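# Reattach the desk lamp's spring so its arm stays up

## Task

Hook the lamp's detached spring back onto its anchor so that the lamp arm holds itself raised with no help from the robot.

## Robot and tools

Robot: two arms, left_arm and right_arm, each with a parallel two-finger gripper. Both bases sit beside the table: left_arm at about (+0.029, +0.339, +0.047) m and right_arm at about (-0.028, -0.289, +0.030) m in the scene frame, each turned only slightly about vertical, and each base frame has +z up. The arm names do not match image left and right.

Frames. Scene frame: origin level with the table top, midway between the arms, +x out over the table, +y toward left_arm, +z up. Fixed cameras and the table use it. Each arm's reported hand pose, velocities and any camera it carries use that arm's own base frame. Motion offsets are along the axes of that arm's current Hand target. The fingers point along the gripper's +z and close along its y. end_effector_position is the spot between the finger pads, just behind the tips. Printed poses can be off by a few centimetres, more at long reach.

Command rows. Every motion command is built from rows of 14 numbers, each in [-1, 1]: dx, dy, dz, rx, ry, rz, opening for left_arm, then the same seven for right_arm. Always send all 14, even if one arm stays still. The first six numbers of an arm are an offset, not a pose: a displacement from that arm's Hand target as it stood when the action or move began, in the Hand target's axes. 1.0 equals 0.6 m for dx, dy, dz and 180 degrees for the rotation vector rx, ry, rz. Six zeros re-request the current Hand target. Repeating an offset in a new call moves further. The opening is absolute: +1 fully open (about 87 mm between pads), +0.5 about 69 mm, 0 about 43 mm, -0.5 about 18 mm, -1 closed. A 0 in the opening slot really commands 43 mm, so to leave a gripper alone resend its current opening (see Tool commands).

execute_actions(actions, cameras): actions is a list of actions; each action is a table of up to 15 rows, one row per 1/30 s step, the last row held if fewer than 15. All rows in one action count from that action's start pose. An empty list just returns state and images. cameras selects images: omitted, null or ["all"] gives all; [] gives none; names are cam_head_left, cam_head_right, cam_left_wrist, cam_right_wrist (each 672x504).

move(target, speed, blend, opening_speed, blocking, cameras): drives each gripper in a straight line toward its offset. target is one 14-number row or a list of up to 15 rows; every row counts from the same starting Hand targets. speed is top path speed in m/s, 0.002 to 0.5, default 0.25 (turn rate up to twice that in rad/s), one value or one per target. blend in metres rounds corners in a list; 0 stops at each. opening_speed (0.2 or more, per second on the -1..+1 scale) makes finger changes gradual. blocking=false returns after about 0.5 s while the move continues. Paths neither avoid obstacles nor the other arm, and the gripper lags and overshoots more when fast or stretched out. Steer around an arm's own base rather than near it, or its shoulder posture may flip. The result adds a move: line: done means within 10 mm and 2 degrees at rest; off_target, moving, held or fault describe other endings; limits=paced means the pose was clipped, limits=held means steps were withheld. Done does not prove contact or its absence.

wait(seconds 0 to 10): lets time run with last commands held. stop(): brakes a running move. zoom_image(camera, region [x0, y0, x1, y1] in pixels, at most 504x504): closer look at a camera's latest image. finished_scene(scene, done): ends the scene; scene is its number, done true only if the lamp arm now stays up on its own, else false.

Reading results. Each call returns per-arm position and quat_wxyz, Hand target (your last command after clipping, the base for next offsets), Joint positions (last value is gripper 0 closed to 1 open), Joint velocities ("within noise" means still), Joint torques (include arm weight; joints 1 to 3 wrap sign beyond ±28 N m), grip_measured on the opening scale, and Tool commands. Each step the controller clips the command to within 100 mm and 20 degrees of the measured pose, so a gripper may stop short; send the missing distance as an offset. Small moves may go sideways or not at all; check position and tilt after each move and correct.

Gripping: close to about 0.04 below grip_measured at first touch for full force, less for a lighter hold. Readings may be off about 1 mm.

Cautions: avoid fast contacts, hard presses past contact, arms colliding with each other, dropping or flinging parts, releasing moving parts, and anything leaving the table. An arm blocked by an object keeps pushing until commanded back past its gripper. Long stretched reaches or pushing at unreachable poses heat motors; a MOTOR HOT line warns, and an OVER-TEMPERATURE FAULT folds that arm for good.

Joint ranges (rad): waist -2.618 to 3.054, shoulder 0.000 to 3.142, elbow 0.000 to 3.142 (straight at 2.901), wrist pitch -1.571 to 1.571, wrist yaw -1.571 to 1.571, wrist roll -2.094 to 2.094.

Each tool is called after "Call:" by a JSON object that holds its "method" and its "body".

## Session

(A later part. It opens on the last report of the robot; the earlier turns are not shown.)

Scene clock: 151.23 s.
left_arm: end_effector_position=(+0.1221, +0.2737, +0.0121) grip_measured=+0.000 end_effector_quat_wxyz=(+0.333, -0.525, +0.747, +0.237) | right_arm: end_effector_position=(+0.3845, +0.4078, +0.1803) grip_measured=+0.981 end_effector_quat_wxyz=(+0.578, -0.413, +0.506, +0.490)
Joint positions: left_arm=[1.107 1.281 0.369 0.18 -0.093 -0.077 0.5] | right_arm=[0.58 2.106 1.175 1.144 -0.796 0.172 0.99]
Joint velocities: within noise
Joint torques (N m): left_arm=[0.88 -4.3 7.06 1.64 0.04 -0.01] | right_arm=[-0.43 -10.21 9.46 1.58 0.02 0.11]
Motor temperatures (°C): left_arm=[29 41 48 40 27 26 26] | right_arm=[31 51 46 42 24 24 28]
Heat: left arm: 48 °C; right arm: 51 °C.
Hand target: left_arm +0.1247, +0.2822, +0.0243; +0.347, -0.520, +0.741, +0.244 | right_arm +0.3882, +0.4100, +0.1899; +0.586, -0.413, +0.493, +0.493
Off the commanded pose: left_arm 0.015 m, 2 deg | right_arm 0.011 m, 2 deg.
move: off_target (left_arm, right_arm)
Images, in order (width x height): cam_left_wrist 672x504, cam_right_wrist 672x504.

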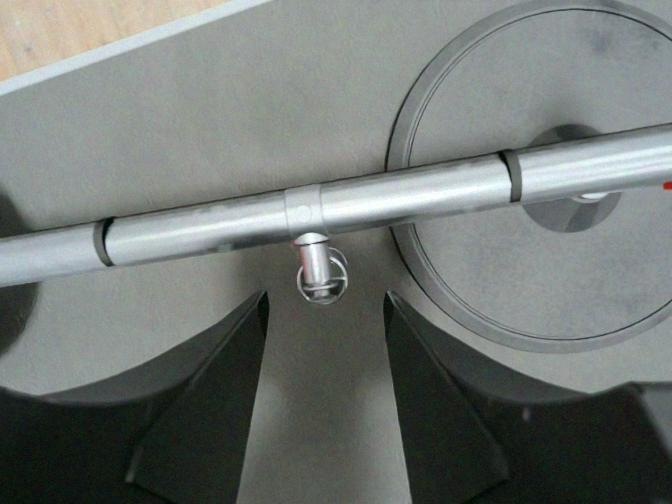

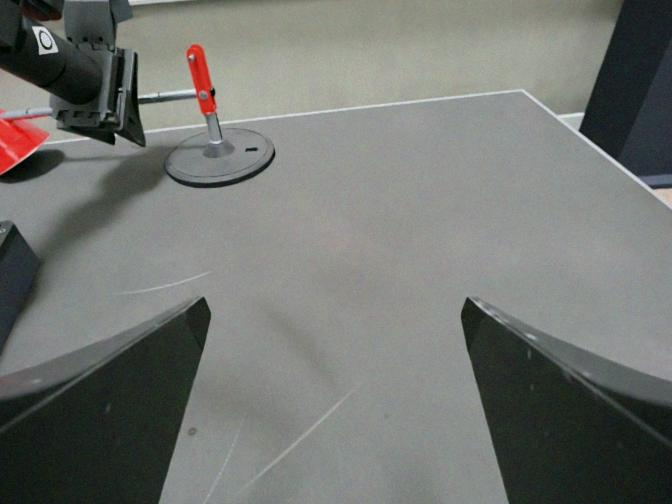

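Call:
{"method": "move", "body": {"target": [[-0.0085,0,0.0102,0,0,0,0,0,0,0,0,0,0,1],[-0.0085,0,0.0102,0,0,0,-0.9,0,0,0,0,0,0,1]], "speed": 0.06, "opening_speed": 0.6, "cameras": ["cam_left_wrist","cam_right_wrist"]}}

Call:
{"method": "zoom_image", "body": {"camera": "cam_right_wrist", "region": [60, 50, 200, 190]}}

Call:
{"method": "zoom_image", "body": {"camera": "cam_left_wrist", "region": [230, 180, 430, 400]}}

Scene clock: 157.37 s.
left_arm: end_effector_position=(+0.1244, +0.2800, +0.0161) grip_measured=-0.592 end_effector_quat_wxyz=(+0.336, -0.524, +0.745, +0.239) | right_arm: end_effector_position=(+0.3845, +0.4078, +0.1803) grip_measured=+0.981 end_effector_quat_wxyz=(+0.578, -0.413, +0.506, +0.490)
Joint positions: left_arm=[1.111 1.296 0.393 0.179 -0.09 -0.075 0.204] | right_arm=[0.58 2.106 1.175 1.144 -0.796 0.172 0.99]
Joint velocities: within noise
Joint torques (N m): left_arm=[0.9 -2.66 7.21 1.79 0.04 -0.02] | right_arm=[-0.47 -10.19 9.44 1.58 0.02 0.1]
Motor temperatures (°C): left_arm=[29 41 48 40 27 26 27] | right_arm=[31 51 46 42 24 24 27]
Heat: left arm: 48 °C; right arm: 51 °C.
Hand target: left_arm +0.1274, +0.2897, +0.0244; +0.347, -0.520, +0.741, +0.244 | right_arm +0.3882, +0.4100, +0.1899; +0.586, -0.413, +0.493, +0.493
Off the commanded pose: left_arm 0.013 m, 2 deg | right_arm 0.011 m, 2 deg.
move: off_target (left_arm, right_arm); target 2's new opening was sent with left_arm's hand 0.013 m and 2 deg from that target
Images, in order (width x height): cam_left_wrist 672x504, cam_right_wrist 672x504.

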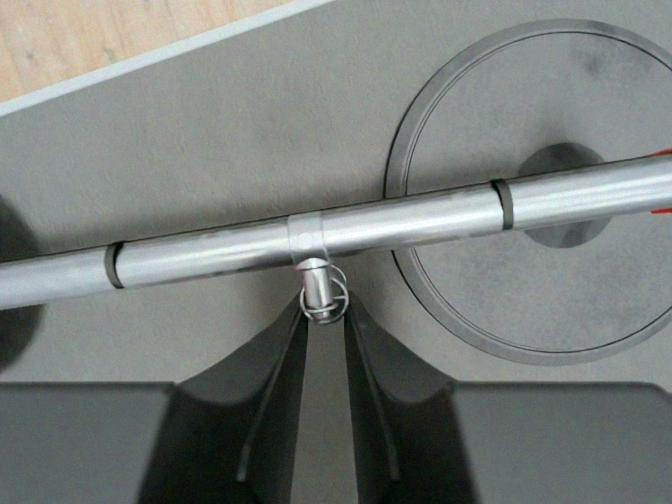

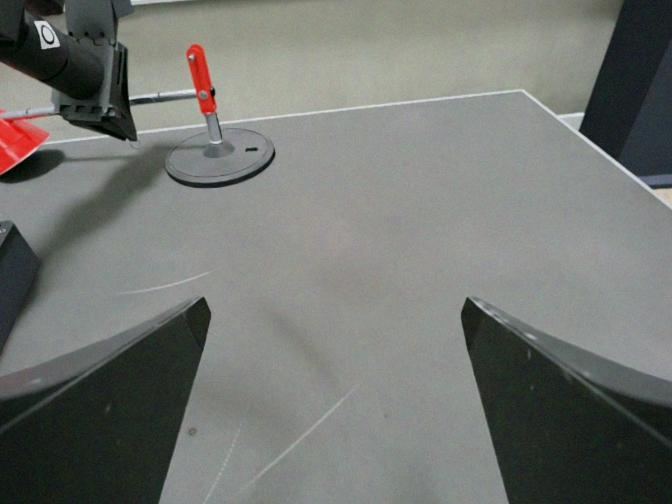

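Scaled by 3.600 from the camera's 672x504 image, which has a finer 960x720 frame.

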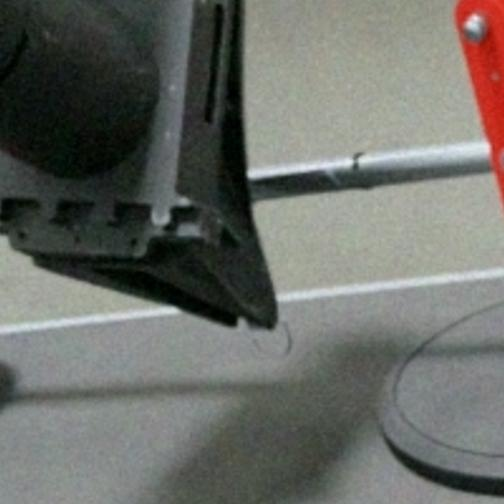

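Scaled by 2.291 from the camera's 672x504 image, which has a finer 960x720 frame.

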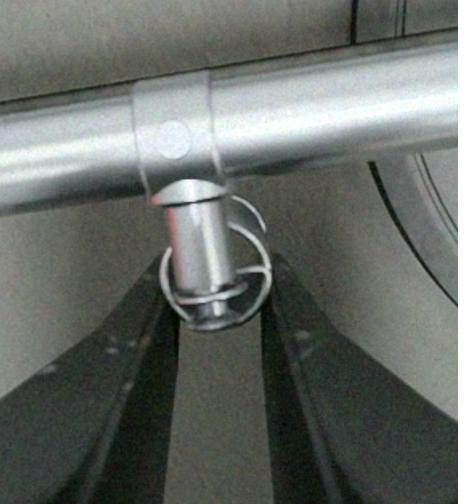

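Call:
{"method": "move", "body": {"target": [[-0.0257,-0.057,0.001,0,-0.06,-0.265,-0.7,0,0,0,0,0,0,1]], "speed": 0.08, "cameras": ["cam_left_wrist","cam_right_wrist"]}}

Call:
{"method": "zoom_image", "body": {"camera": "cam_right_wrist", "region": [50, 0, 250, 190]}}

Scene clock: 184.70 s.
left_arm: end_effector_position=(+0.1523, +0.2814, +0.0252) grip_measured=-0.592 end_effector_quat_wxyz=(-0.456, +0.760, -0.441, -0.140) | right_arm: end_effector_position=(+0.3845, +0.4078, +0.1803) grip_measured=+0.981 end_effector_quat_wxyz=(+0.578, -0.413, +0.506, +0.490)
Joint positions: left_arm=[1.037 1.296 0.264 0.434 -0.254 -0.918 0.204] | right_arm=[0.58 2.106 1.175 1.144 -0.796 0.172 0.99]
Joint velocities: within noise
Joint torques (N m): left_arm=[-1.1 -2.3 5.33 2.31 -0.03 -0.19] | right_arm=[-0.49 -10.19 9.42 1.58 0.02 0.11]
Motor temperatures (°C): left_arm=[29 40 48 39 27 26 27] | right_arm=[31 51 47 41 24 24 27]
Heat: left arm: 48 °C; right arm: 51 °C.
Hand target: left_arm +0.1631, +0.2878, +0.0357; -0.482, +0.750, -0.433, -0.130 | right_arm +0.3882, +0.4100, +0.1899; +0.586, -0.413, +0.493, +0.493
Off the commanded pose: left_arm 0.016 m, 3 deg | right_arm 0.011 m, 2 deg.
move: off_target (left_arm, right_arm)
Images, in order (width x height): cam_left_wrist 672x504, cam_right_wrist 672x504.

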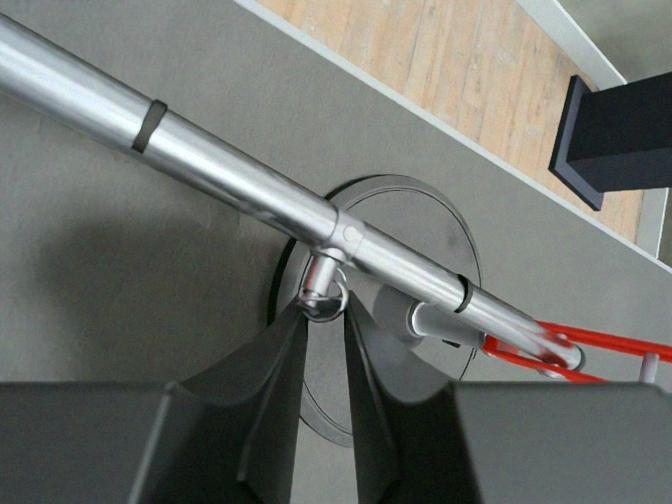

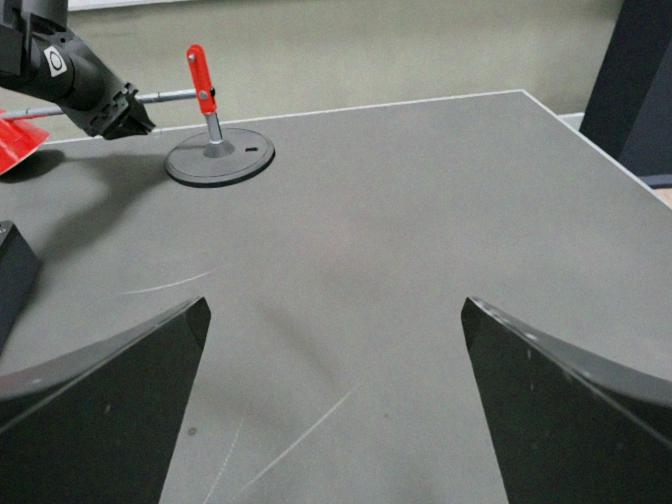

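Scaled by 2.520 from the camera's 672x504 image, which has a finer 960x720 frame.

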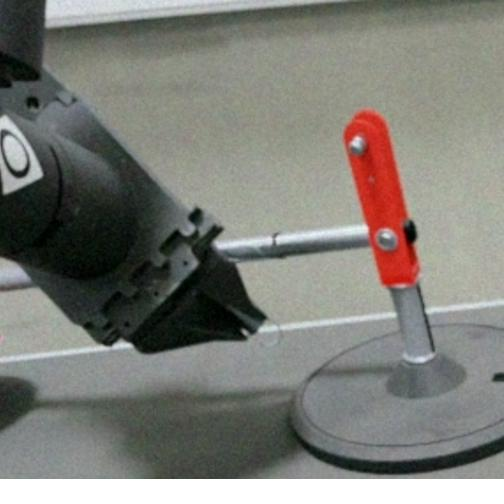

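Call:
{"method": "move", "body": {"target": [-0.01,-0.0575,-0.0237,0.044,-0.04,-0.201,-0.7,0,0,0,0,0,0,1], "speed": 0.08, "cameras": ["cam_left_wrist","cam_right_wrist"]}}

Call:
{"method": "zoom_image", "body": {"camera": "cam_right_wrist", "region": [50, 0, 250, 190]}}

Scene clock: 198.17 s.
left_arm: end_effector_position=(+0.1666, +0.2802, +0.0472) grip_measured=-0.593 end_effector_quat_wxyz=(-0.543, +0.823, -0.165, -0.026) | right_arm: end_effector_position=(+0.3845, +0.4078, +0.1803) grip_measured=+0.981 end_effector_quat_wxyz=(+0.578, -0.413, +0.506, +0.490)
Joint positions: left_arm=[0.906 1.341 0.128 0.738 -0.466 -1.552 0.203] | right_arm=[0.58 2.106 1.175 1.144 -0.796 0.172 0.99]
Joint velocities: within noise
Joint torques (N m): left_arm=[-1.5 -2.44 5.01 2.51 0.08 -0.21] | right_arm=[-0.46 -10.19 9.44 1.58 0.03 0.11]
Motor temperatures (°C): left_arm=[29 40 47 41 27 26 27] | right_arm=[31 51 47 41 24 24 27]
Heat: left arm: 47 °C; right arm: 51 °C.
Hand target: left_arm +0.1831, +0.2846, +0.0677; -0.574, +0.804, -0.156, +0.009 | right_arm +0.3882, +0.4100, +0.1899; +0.586, -0.413, +0.493, +0.493
Off the commanded pose: left_arm 0.027 m, 6 deg | right_arm 0.011 m, 2 deg.
move: off_target (left_arm, right_arm)
Images, in order (width x height): cam_left_wrist 672x504, cam_right_wrist 672x504.

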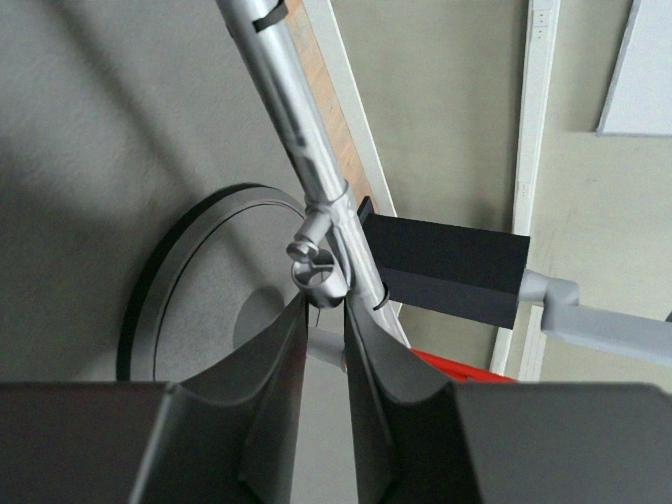

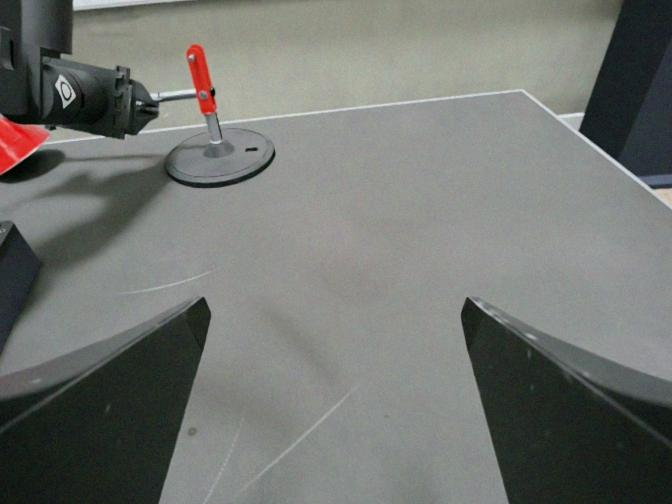

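Scaled by 2.520 from the camera's 672x504 image, which has a finer 960x720 frame.

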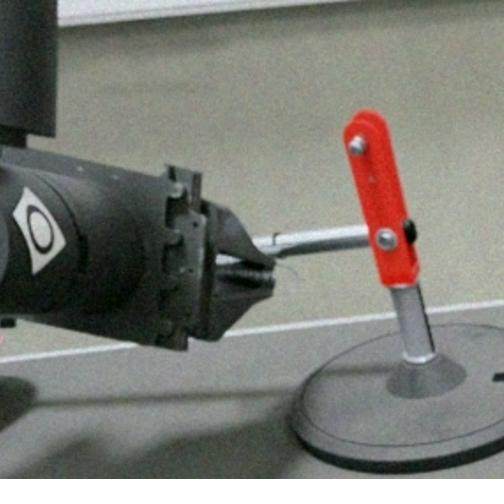

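Call:
{"method": "move", "body": {"target": [0,-0.054,-0.0243,0,0,0,-0.7,0,0,0,0,0,0,1], "speed": 0.06, "cameras": ["cam_left_wrist","cam_right_wrist"]}}

Call:
{"method": "zoom_image", "body": {"camera": "cam_right_wrist", "region": [50, 0, 250, 190]}}

Scene clock: 213.47 s.
left_arm: end_effector_position=(+0.1659, +0.2718, +0.0694) grip_measured=-0.662 end_effector_quat_wxyz=(-0.537, +0.826, -0.168, -0.033) | right_arm: end_effector_position=(+0.3845, +0.4078, +0.1803) grip_measured=+0.981 end_effector_quat_wxyz=(+0.578, -0.413, +0.506, +0.490)
Joint positions: left_arm=[0.871 1.116 0.179 0.434 -0.504 -1.567 0.169] | right_arm=[0.58 2.106 1.175 1.144 -0.796 0.172 0.99]
Joint velocities: within noise
Joint torques (N m): left_arm=[-1.62 -3.37 8.39 2.21 0.11 -0.2] | right_arm=[-0.47 -10.21 9.46 1.58 0.02 0.11]
Motor temperatures (°C): left_arm=[29 39 47 41 27 26 28] | right_arm=[31 51 47 40 24 24 27]
Heat: left arm: 47 °C; right arm: 51 °C.
Hand target: left_arm +0.1881, +0.2806, +0.1026; -0.574, +0.804, -0.156, +0.009 | right_arm +0.3882, +0.4100, +0.1899; +0.586, -0.413, +0.493, +0.493
Off the commanded pose: left_arm 0.041 m, 7 deg | right_arm 0.011 m, 2 deg.
move: off_target (left_arm, right_arm)
Images, in order (width x height): cam_left_wrist 672x504, cam_right_wrist 672x504.

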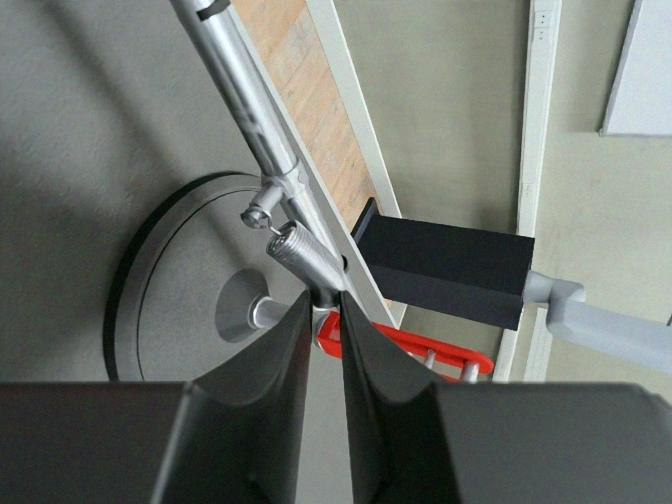

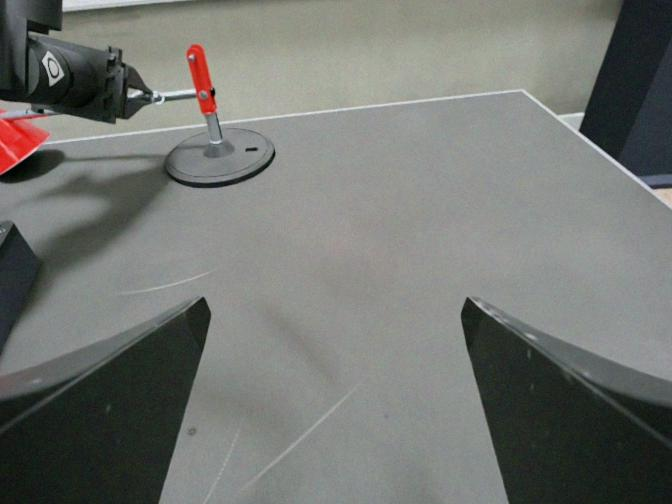

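Scaled by 2.520 from the camera's 672x504 image, which has a finer 960x720 frame.

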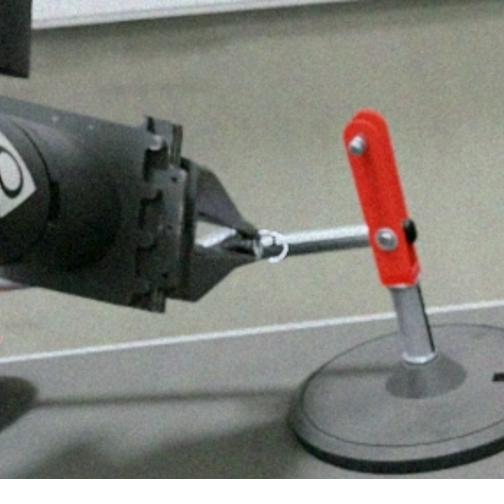

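Call:
{"method": "zoom_image", "body": {"camera": "cam_left_wrist", "region": [220, 170, 520, 400]}}

Call:
{"method": "zoom_image", "body": {"camera": "cam_right_wrist", "region": [170, 35, 230, 120]}}

Scaled by 1.680 from the camera's 672x504 image, which has a finer 960x720 frame.

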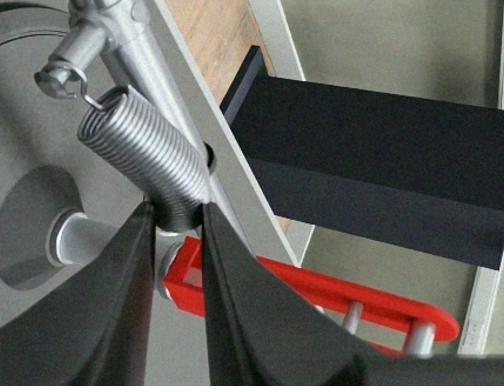

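Scaled by 5.929 from the camera's 672x504 image, which has a finer 960x720 frame.

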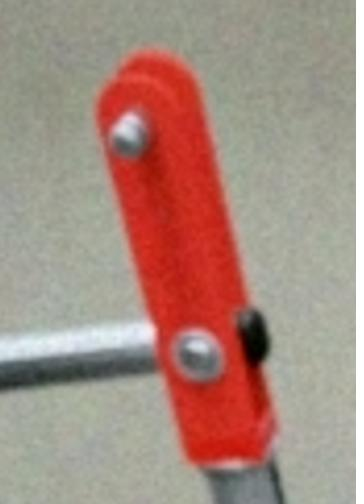

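Call:
{"method": "move", "body": {"target": [0.065,-0.074,-0.0265,0,0,-0.055,-0.95,0,0,0,0,0,0,1], "speed": 0.06, "cameras": ["cam_left_wrist","cam_right_wrist"]}}

Call:
{"method": "zoom_image", "body": {"camera": "cam_right_wrist", "region": [50, 0, 250, 190]}}

Scene clock: 228.77 s.
left_arm: end_effector_position=(+0.2277, +0.2662, +0.1333) grip_measured=-0.949 end_effector_quat_wxyz=(-0.566, +0.818, -0.093, +0.053) | right_arm: end_effector_position=(+0.3845, +0.4078, +0.1803) grip_measured=+0.981 end_effector_quat_wxyz=(+0.578, -0.413, +0.506, +0.490)
Joint positions: left_arm=[0.641 1.115 0.375 0.272 -0.666 -1.854 0.025] | right_arm=[0.58 2.106 1.175 1.144 -0.796 0.172 0.99]
Joint velocities: within noise
Joint torques (N m): left_arm=[-0.61 -1.84 7.73 1.64 -0.25 -0.11] | right_arm=[-0.47 -10.21 9.43 1.58 0.02 0.1]
Motor temperatures (°C): left_arm=[29 39 48 42 27 26 28] | right_arm=[31 51 47 40 24 24 27]
Heat: left arm: 48 °C; right arm: 51 °C.
Hand target: left_arm +0.2328, +0.2687, +0.1427; -0.571, +0.814, -0.086, +0.059 | right_arm +0.3882, +0.4100, +0.1899; +0.586, -0.413, +0.493, +0.493
Off the commanded pose: left_arm 0.011 m, 1 deg | right_arm 0.011 m, 2 deg.
move: off_target (left_arm, right_arm)
Images, in order (width x height): cam_left_wrist 672x504, cam_right_wrist 672x504.

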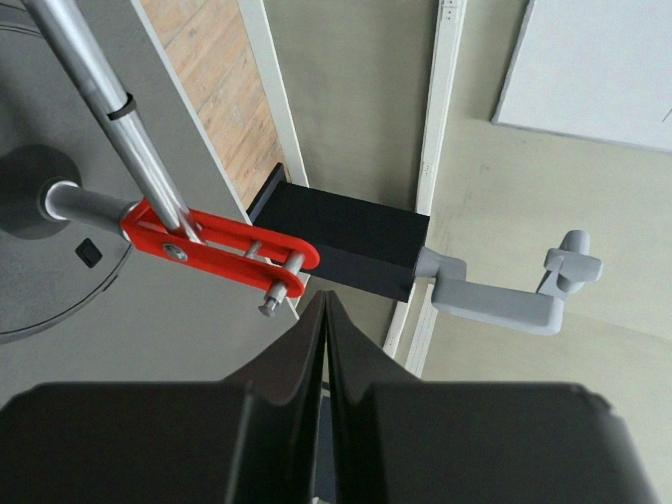

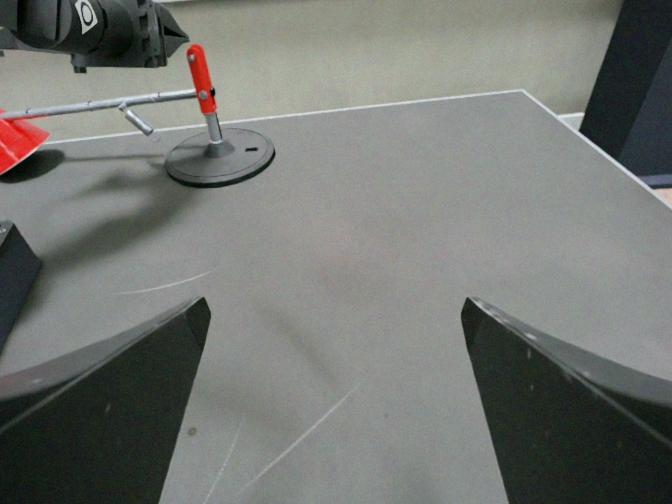

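Scaled by 2.520 from the camera's 672x504 image, which has a finer 960x720 frame.

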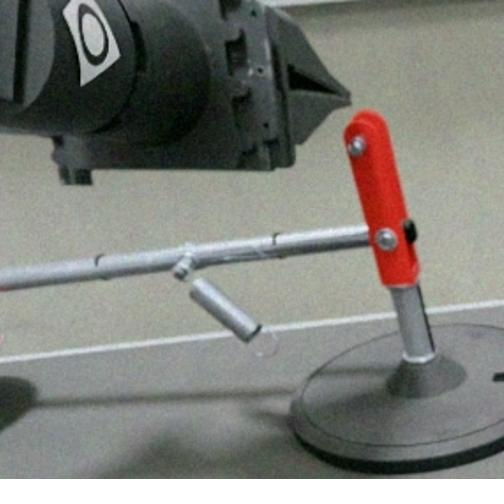

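Call:
{"method": "move", "body": {"target": [[0,0,-0.12,0,0,0,-0.9,-0.05,0.045,-0.16,0,0,0,1],[-0.04,0.024,-0.198,-0.05,0.171,0.536,0.2,-0.1075,0.093,-0.324,0,0,0,1]], "speed": 0.15}}

Scene clock: 277.33 s.
left_arm: end_effector_position=(+0.1809, +0.1592, +0.1612) grip_measured=+0.200 end_effector_quat_wxyz=(+0.321, -0.483, +0.791, +0.198) | right_arm: end_effector_position=(+0.3024, +0.2230, +0.2150) grip_measured=+0.981 end_effector_quat_wxyz=(+0.581, -0.410, +0.499, +0.495)
Joint positions: left_arm=[0.502 0.941 0.888 -0.839 -0.405 -0.45 0.6] | right_arm=[0.167 1.628 0.577 1.513 -1.189 0.449 0.99]
Joint velocities: within noise
Joint torques (N m): left_arm=[-0.62 -0.99 8.09 1.41 -0.18 -0.02] | right_arm=[-0.88 -7.94 4.71 1.23 0.18 0.11]
Motor temperatures (°C): left_arm=[29 38 49 38 27 26 27] | right_arm=[30 51 47 39 24 24 26]
Heat: left arm: 49 °C; right arm: 51 °C.
Hand target: left_arm +0.1851, +0.1596, +0.1696; +0.328, -0.476, +0.792, +0.198 | right_arm +0.2983, +0.2201, +0.2200; +0.586, -0.413, +0.494, +0.493
Off the commanded pose: left_arm 0.009 m, 1 deg | right_arm 0.007 m, 1 deg.
move: done

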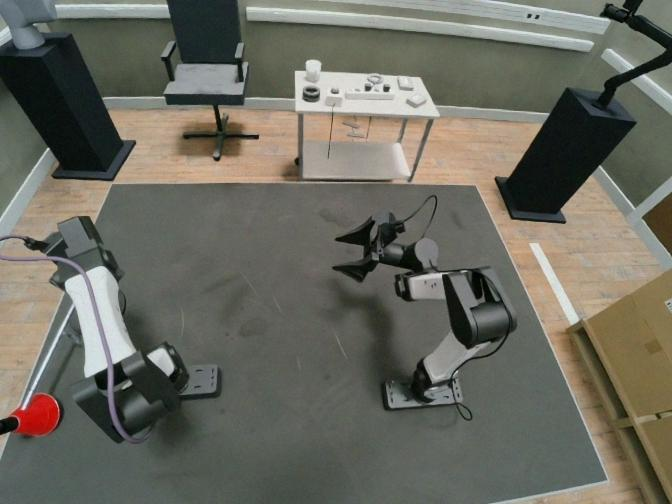

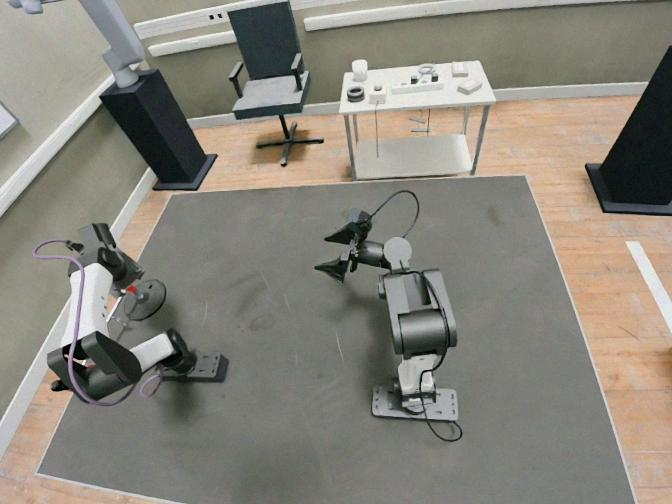

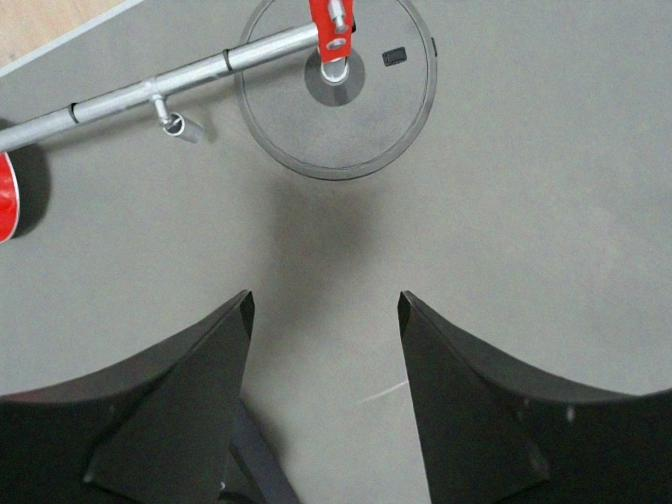

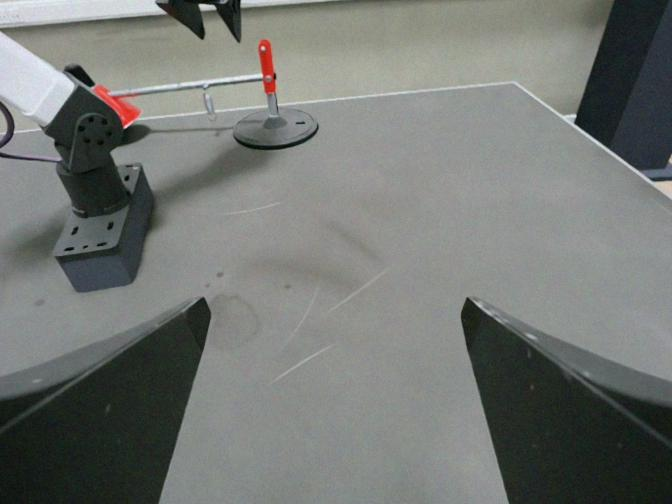

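Call:
{"method": "move", "body": {"target": [[0.12,-0.005,0.27,0,-0.111,0,0.2,0,0,0,0,0,0,1]], "speed": 0.12, "cameras": ["cam_left_wrist","cam_right_wrist"]}}

Call:
{"method": "zoom_image", "body": {"camera": "cam_right_wrist", "region": [120, 20, 330, 190]}}

Scene clock: 285.83 s.
left_arm: end_effector_position=(+0.2187, +0.2110, +0.0022) grip_measured=+0.200 end_effector_quat_wxyz=(+0.457, -0.434, +0.728, +0.271) | right_arm: end_effector_position=(+0.3023, +0.2230, +0.2151) grip_measured=+0.981 end_effector_quat_wxyz=(+0.581, -0.410, +0.499, +0.495)
Joint positions: left_arm=[0.526 1.474 0.144 0.815 -0.488 -0.262 0.6] | right_arm=[0.167 1.628 0.577 1.513 -1.19 0.45 0.99]
Joint velocities: within noise
Joint torques (N m): left_arm=[0.91 -2.56 3.66 2.02 -0.18 -0.01] | right_arm=[-0.91 -7.95 4.74 1.22 0.18 0.11]
Motor temperatures (°C): left_arm=[29 37 50 38 27 26 27] | right_arm=[30 49 47 37 24 24 26]
Heat: left arm: 50 °C; right arm: 49 °C.
Hand target: left_arm +0.2174, +0.2146, +0.0042; +0.460, -0.435, +0.723, +0.277 | right_arm +0.2982, +0.2202, +0.2200; +0.586, -0.413, +0.493, +0.493
Off the commanded pose: left_arm 0.004 m, 1 deg | right_arm 0.007 m, 1 deg.
move: done
Images, in order (width x height): cam_left_wrist 672x504, cam_right_wrist 672x504.

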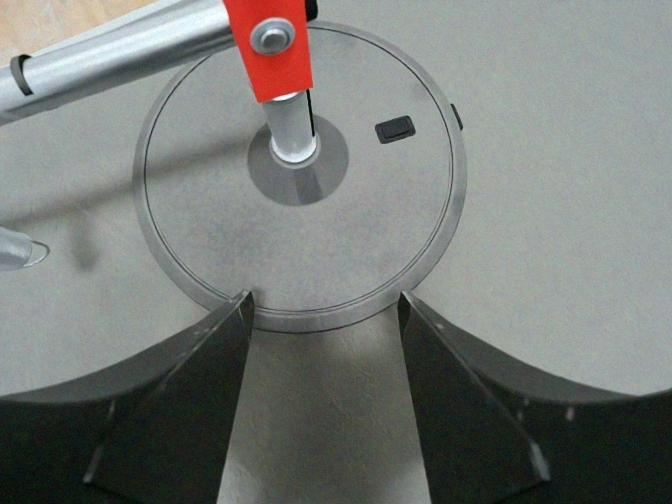

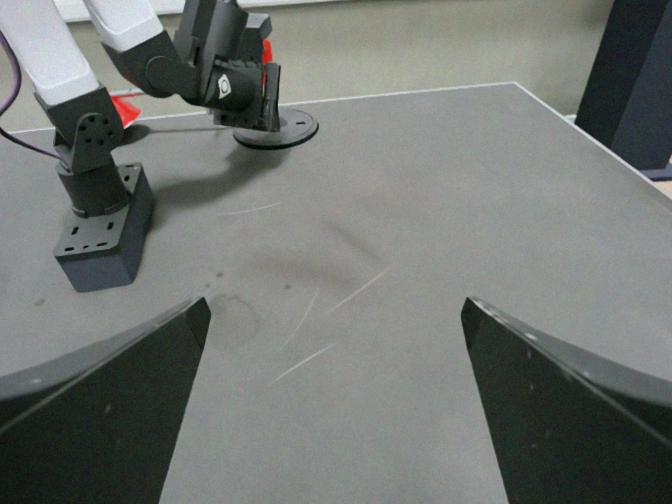

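Scaled by 2.400 from the camera's 672x504 image, which has a finer 960x720 frame.

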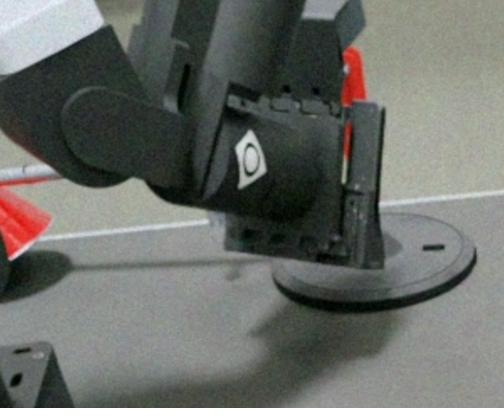

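Call:
{"method": "move", "body": {"target": [[-0.0094,-0.0138,0.0202,-0.0806,0,-0.0376,0.0,0,0,0,0,0,0,1],[-0.065,0.0237,0.139,-0.0806,0,-0.0376,0.0,0,0,0,0,0,0,1]], "speed": 0.08, "cameras": ["cam_left_wrist","cam_right_wrist"]}}

Scene clock: 297.80 s.
left_arm: end_effector_position=(+0.2408, +0.2928, +0.0003) grip_measured=+0.000 end_effector_quat_wxyz=(+0.407, -0.533, +0.658, +0.343) | right_arm: end_effector_position=(+0.3023, +0.2230, +0.2151) grip_measured=+0.981 end_effector_quat_wxyz=(+0.581, -0.410, +0.499, +0.495)
Joint positions: left_arm=[0.624 1.781 0.504 0.693 -0.668 -0.368 0.5] | right_arm=[0.167 1.628 0.577 1.513 -1.19 0.45 0.99]
Joint velocities: within noise
Joint torques (N m): left_arm=[1.87 -4.3 6.19 1.83 0.06 0.05] | right_arm=[-0.88 -7.97 4.71 1.22 0.18 0.11]
Motor temperatures (°C): left_arm=[29 37 49 39 27 26 27] | right_arm=[30 48 46 36 24 24 26]
Heat: left arm: 49 °C; right arm: 48 °C.
Hand target: left_arm +0.2480, +0.3026, +0.0043; +0.417, -0.531, +0.655, +0.339 | right_arm +0.2982, +0.2202, +0.2200; +0.586, -0.413, +0.494, +0.493
Off the commanded pose: left_arm 0.013 m, 1 deg | right_arm 0.007 m, 1 deg.
move: off_target (left_arm)
Images, in order (width x height): cam_left_wrist 672x504, cam_right_wrist 672x504.

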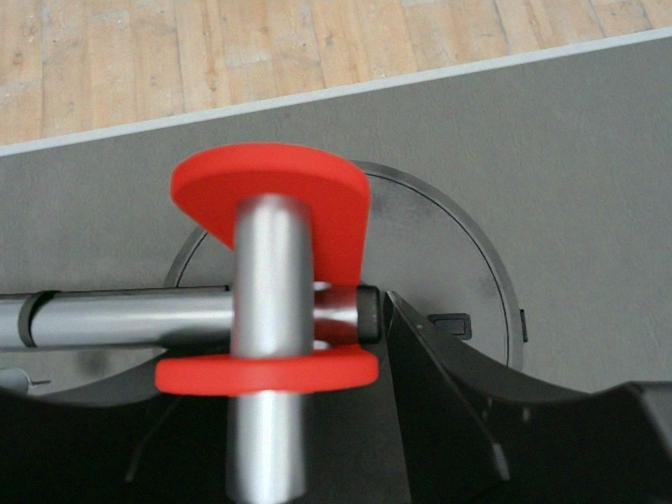

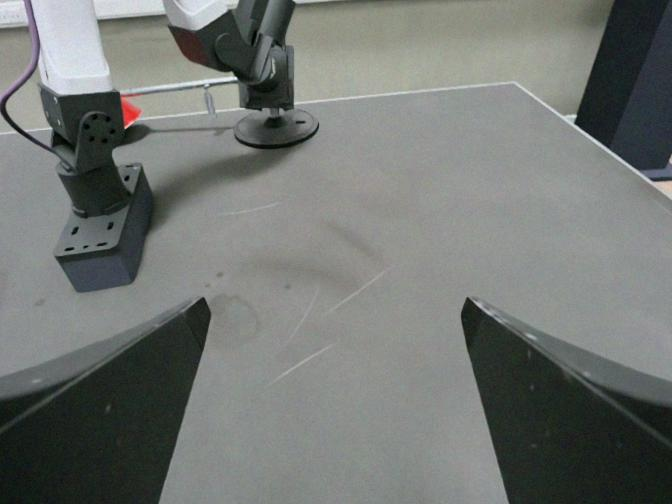

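Call:
{"method": "move", "body": {"target": [0,0,0,0,0,0,-0.95,0,0,0,0,0,0,1], "opening_speed": 0.5, "cameras": ["cam_left_wrist","cam_right_wrist"]}}

Call:
{"method": "zoom_image", "body": {"camera": "cam_right_wrist", "region": [170, 20, 330, 170]}}

Scene clock: 304.03 s.
left_arm: end_effector_position=(+0.2420, +0.2940, +0.0014) grip_measured=-0.514 end_effector_quat_wxyz=(+0.412, -0.536, +0.653, +0.340) | right_arm: end_effector_position=(+0.3023, +0.2230, +0.2151) grip_measured=+0.981 end_effector_quat_wxyz=(+0.581, -0.410, +0.499, +0.495)
Joint positions: left_arm=[0.628 1.781 0.504 0.702 -0.662 -0.377 0.243] | right_arm=[0.167 1.628 0.577 1.513 -1.19 0.45 0.99]
Joint velocities: within noise
Joint torques (N m): left_arm=[1.52 -4.23 6.22 1.77 0.01 0.13] | right_arm=[-0.87 -7.97 4.7 1.22 0.18 0.11]
Motor temperatures (°C): left_arm=[29 38 48 39 27 26 27] | right_arm=[30 48 46 36 24 24 26]
Heat: left arm: 48 °C; right arm: 48 °C.
Hand target: left_arm +0.2480, +0.3026, +0.0043; +0.417, -0.531, +0.655, +0.339 | right_arm +0.2982, +0.2202, +0.2200; +0.586, -0.413, +0.494, +0.493
Off the commanded pose: left_arm 0.011 m, 1 deg | right_arm 0.007 m, 1 deg.
move: off_target (left_arm)
Images, in order (width x height): cam_left_wrist 672x504, cam_right_wrist 672x504.

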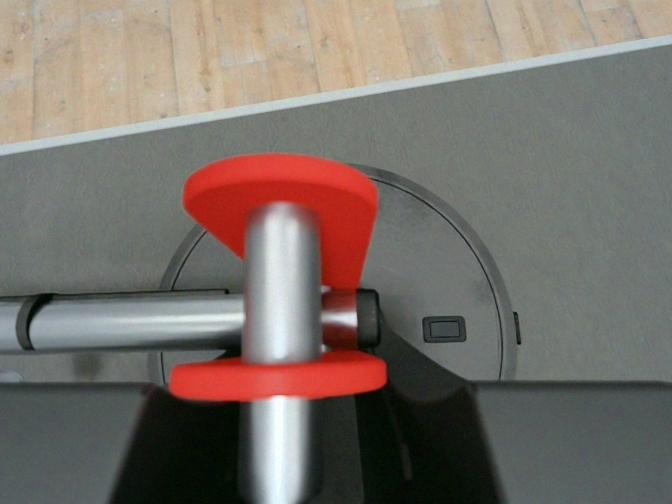

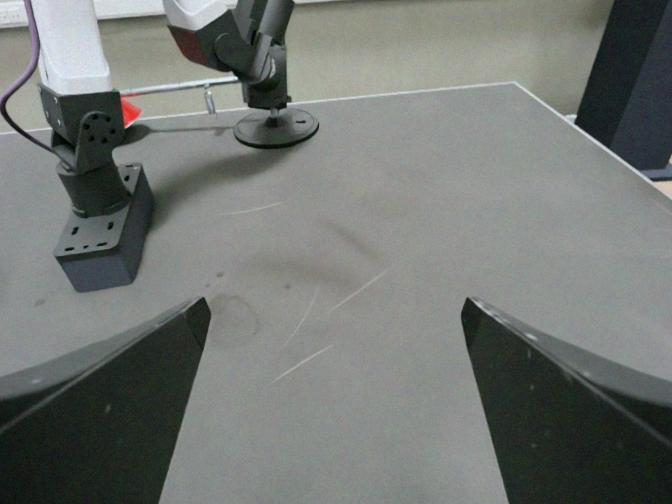

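Scaled by 3.150 from the camera's 672x504 image, which has a finer 960x720 frame.

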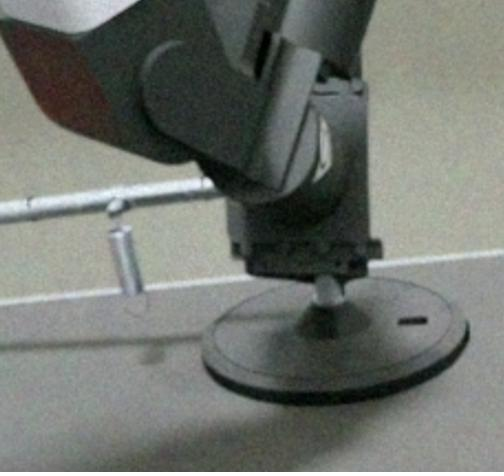

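Call:
{"method": "move", "body": {"target": [[0.123,-0.175,-0.272,0.113,0,0.053,-0.95,0,0,0,0,0,0,1],[0.248,-0.35,-0.542,0.2265,0,0.1055,-0.95,0,0,0,0,0,0,1]], "speed": 0.06, "blend": 0.02}}

Scene clock: 316.77 s.
left_arm: end_effector_position=(+0.3698, -0.0698, +0.0003) grip_measured=-0.517 end_effector_quat_wxyz=(+0.513, -0.270, +0.797, +0.171) | right_arm: end_effector_position=(+0.3023, +0.2230, +0.2151) grip_measured=+0.981 end_effector_quat_wxyz=(+0.581, -0.410, +0.499, +0.495)
Joint positions: left_arm=[-0.546 1.864 0.725 0.245 -1.008 -0.815 0.242] | right_arm=[0.167 1.628 0.577 1.513 -1.19 0.45 0.99]
Joint velocities: within noise
Joint torques (N m): left_arm=[-2.41 -6.08 7.19 1.32 -0.06 0.45] | right_arm=[-0.88 -7.99 4.72 1.22 0.18 0.1]
Motor temperatures (°C): left_arm=[29 38 48 38 27 26 27] | right_arm=[30 47 45 35 23 24 26]
Heat: left arm: 48 °C; right arm: 47 °C.
Hand target: left_arm +0.3797, -0.0907, +0.0067; +0.515, -0.240, +0.808, +0.153 | right_arm +0.2982, +0.2202, +0.2200; +0.586, -0.413, +0.494, +0.493
Off the commanded pose: left_arm 0.024 m, 4 deg | right_arm 0.007 m, 1 deg.
move: off_target (left_arm)

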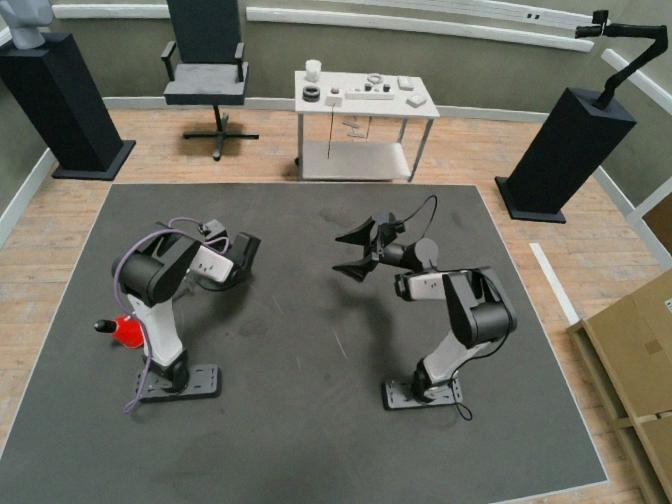

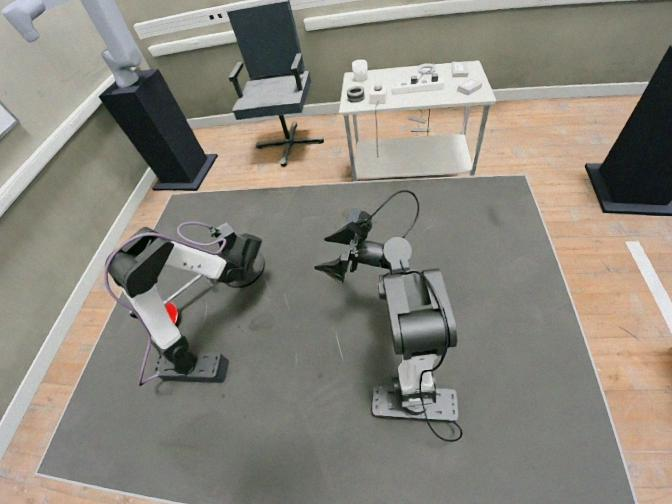

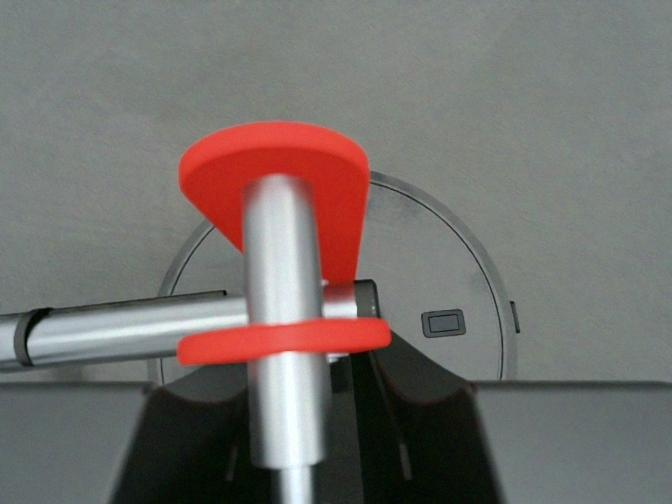

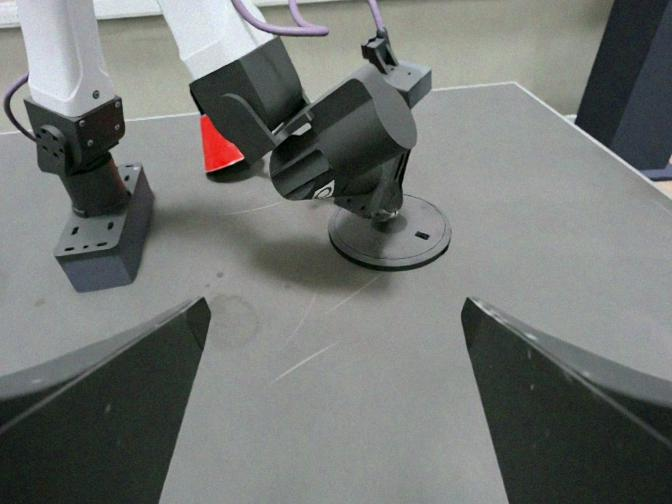

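Call:
{"method": "move", "body": {"target": [0.011,-0.072,-0.0245,0,0,0,-0.95,0,0,0,0,0,0,1], "speed": 0.06, "cameras": ["cam_right_wrist"]}}

Scene clock: 325.03 s.
left_arm: end_effector_position=(+0.3841, -0.1169, +0.0001) grip_measured=-0.512 end_effector_quat_wxyz=(+0.511, -0.260, +0.803, +0.165) | right_arm: end_effector_position=(+0.3023, +0.2230, +0.2151) grip_measured=+0.981 end_effector_quat_wxyz=(+0.581, -0.410, +0.499, +0.495)
Joint positions: left_arm=[-0.638 1.966 0.916 0.052 -1.042 -0.93 0.244] | right_arm=[0.167 1.628 0.577 1.513 -1.19 0.45 0.99]
Joint velocities: within noise
Joint torques (N m): left_arm=[-2.51 -6.86 7.17 1.13 -0.29 0.26] | right_arm=[-0.9 -7.94 4.7 1.22 0.17 0.11]
Motor temperatures (°C): left_arm=[29 39 48 37 27 26 28] | right_arm=[30 46 45 35 23 24 26]
Heat: left arm: 48 °C; right arm: 46 °C.
Hand target: left_arm +0.3897, -0.1357, +0.0068; +0.515, -0.240, +0.809, +0.153 | right_arm +0.2982, +0.2202, +0.2200; +0.586, -0.413, +0.494, +0.493
Off the commanded pose: left_arm 0.021 m, 3 deg | right_arm 0.007 m, 1 deg.
move: off_target (left_arm)
Images, in order (width x height): cam_right_wrist 672x504.

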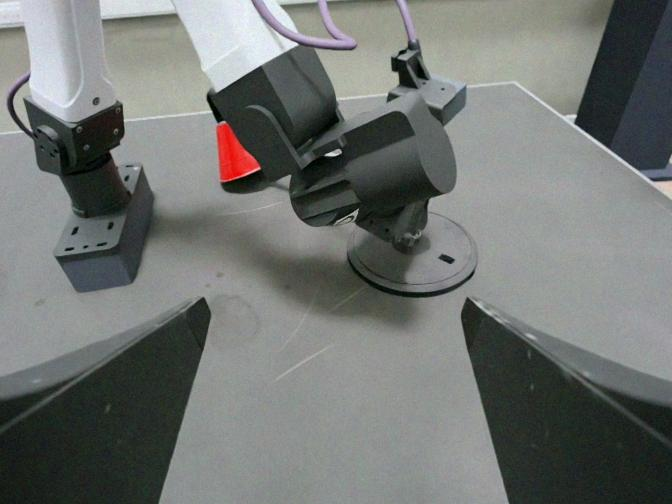

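Call:
{"method": "move", "body": {"target": [[0.003,0.03,0.01,0,0,0,-0.95,0,0,0,0,0,0,1],[0.003,0.03,0.01,0,0,0,0,0,0,0,0,0,0,1],[0.081,0.022,-0.157,0,0,0,0,0,0,0,0,0,0,1],[-0.145,0.022,-0.263,0,0,0,0,0,0,0,0,0,0,1]], "speed": [0.1,0.1,0.07,0.12], "opening_speed": 0.8}}

Scene clock: 336.50 s.
left_arm: end_effector_position=(+0.2922, -0.1789, +0.1386) grip_measured=+0.000 end_effector_quat_wxyz=(+0.506, -0.231, +0.814, +0.169) | right_arm: end_effector_position=(+0.3023, +0.2230, +0.2151) grip_measured=+0.981 end_effector_quat_wxyz=(+0.581, -0.410, +0.499, +0.495)
Joint positions: left_arm=[-0.972 1.749 1.319 -1.141 -1.125 -1.524 0.5] | right_arm=[0.167 1.628 0.577 1.513 -1.19 0.45 0.99]
Joint velocities: within noise
Joint torques (N m): left_arm=[-0.43 -8.01 6.91 0.21 -0.55 -0.19] | right_arm=[-0.88 -7.97 4.71 1.22 0.18 0.11]
Motor temperatures (°C): left_arm=[29 41 48 36 27 26 27] | right_arm=[30 46 44 35 23 24 26]
Heat: left arm: 48 °C; right arm: 46 °C.
Hand target: left_arm +0.2935, -0.1827, +0.1524; +0.515, -0.240, +0.809, +0.153 | right_arm +0.2982, +0.2202, +0.2200; +0.586, -0.413, +0.494, +0.493
Off the commanded pose: left_arm 0.014 m, 2 deg | right_arm 0.007 m, 1 deg.
move: off_target (left_arm)

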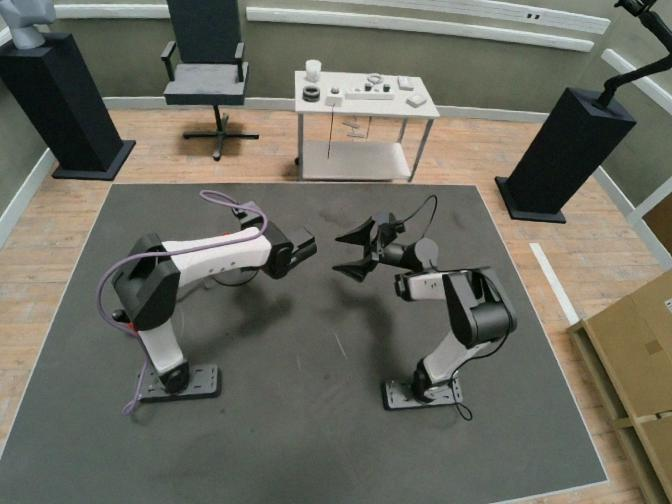

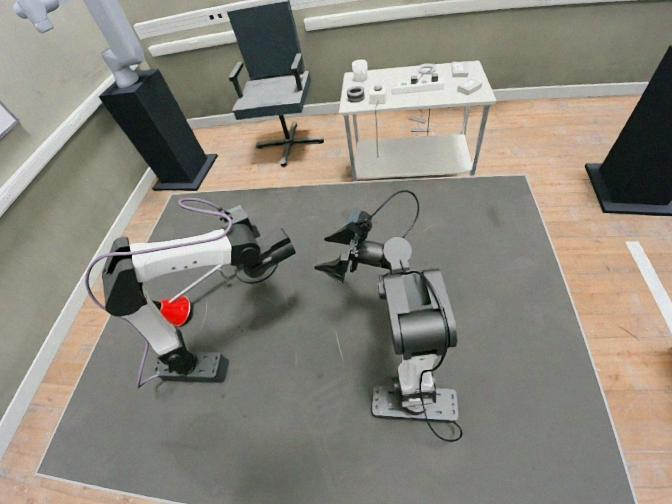

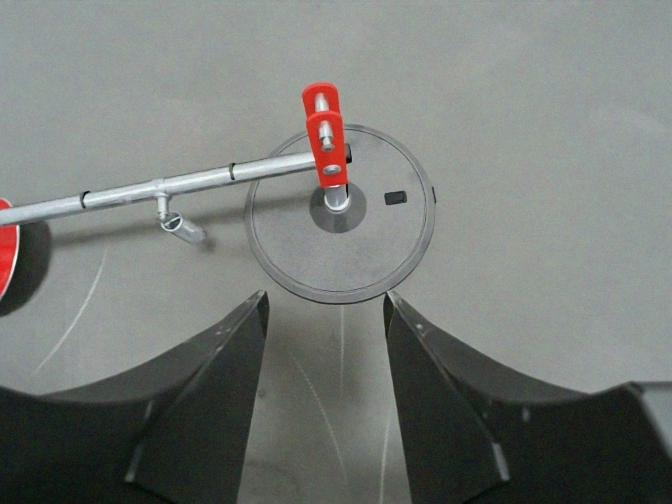

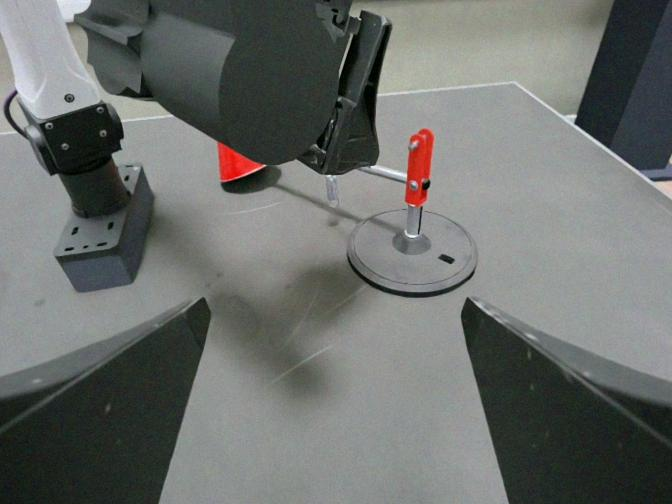

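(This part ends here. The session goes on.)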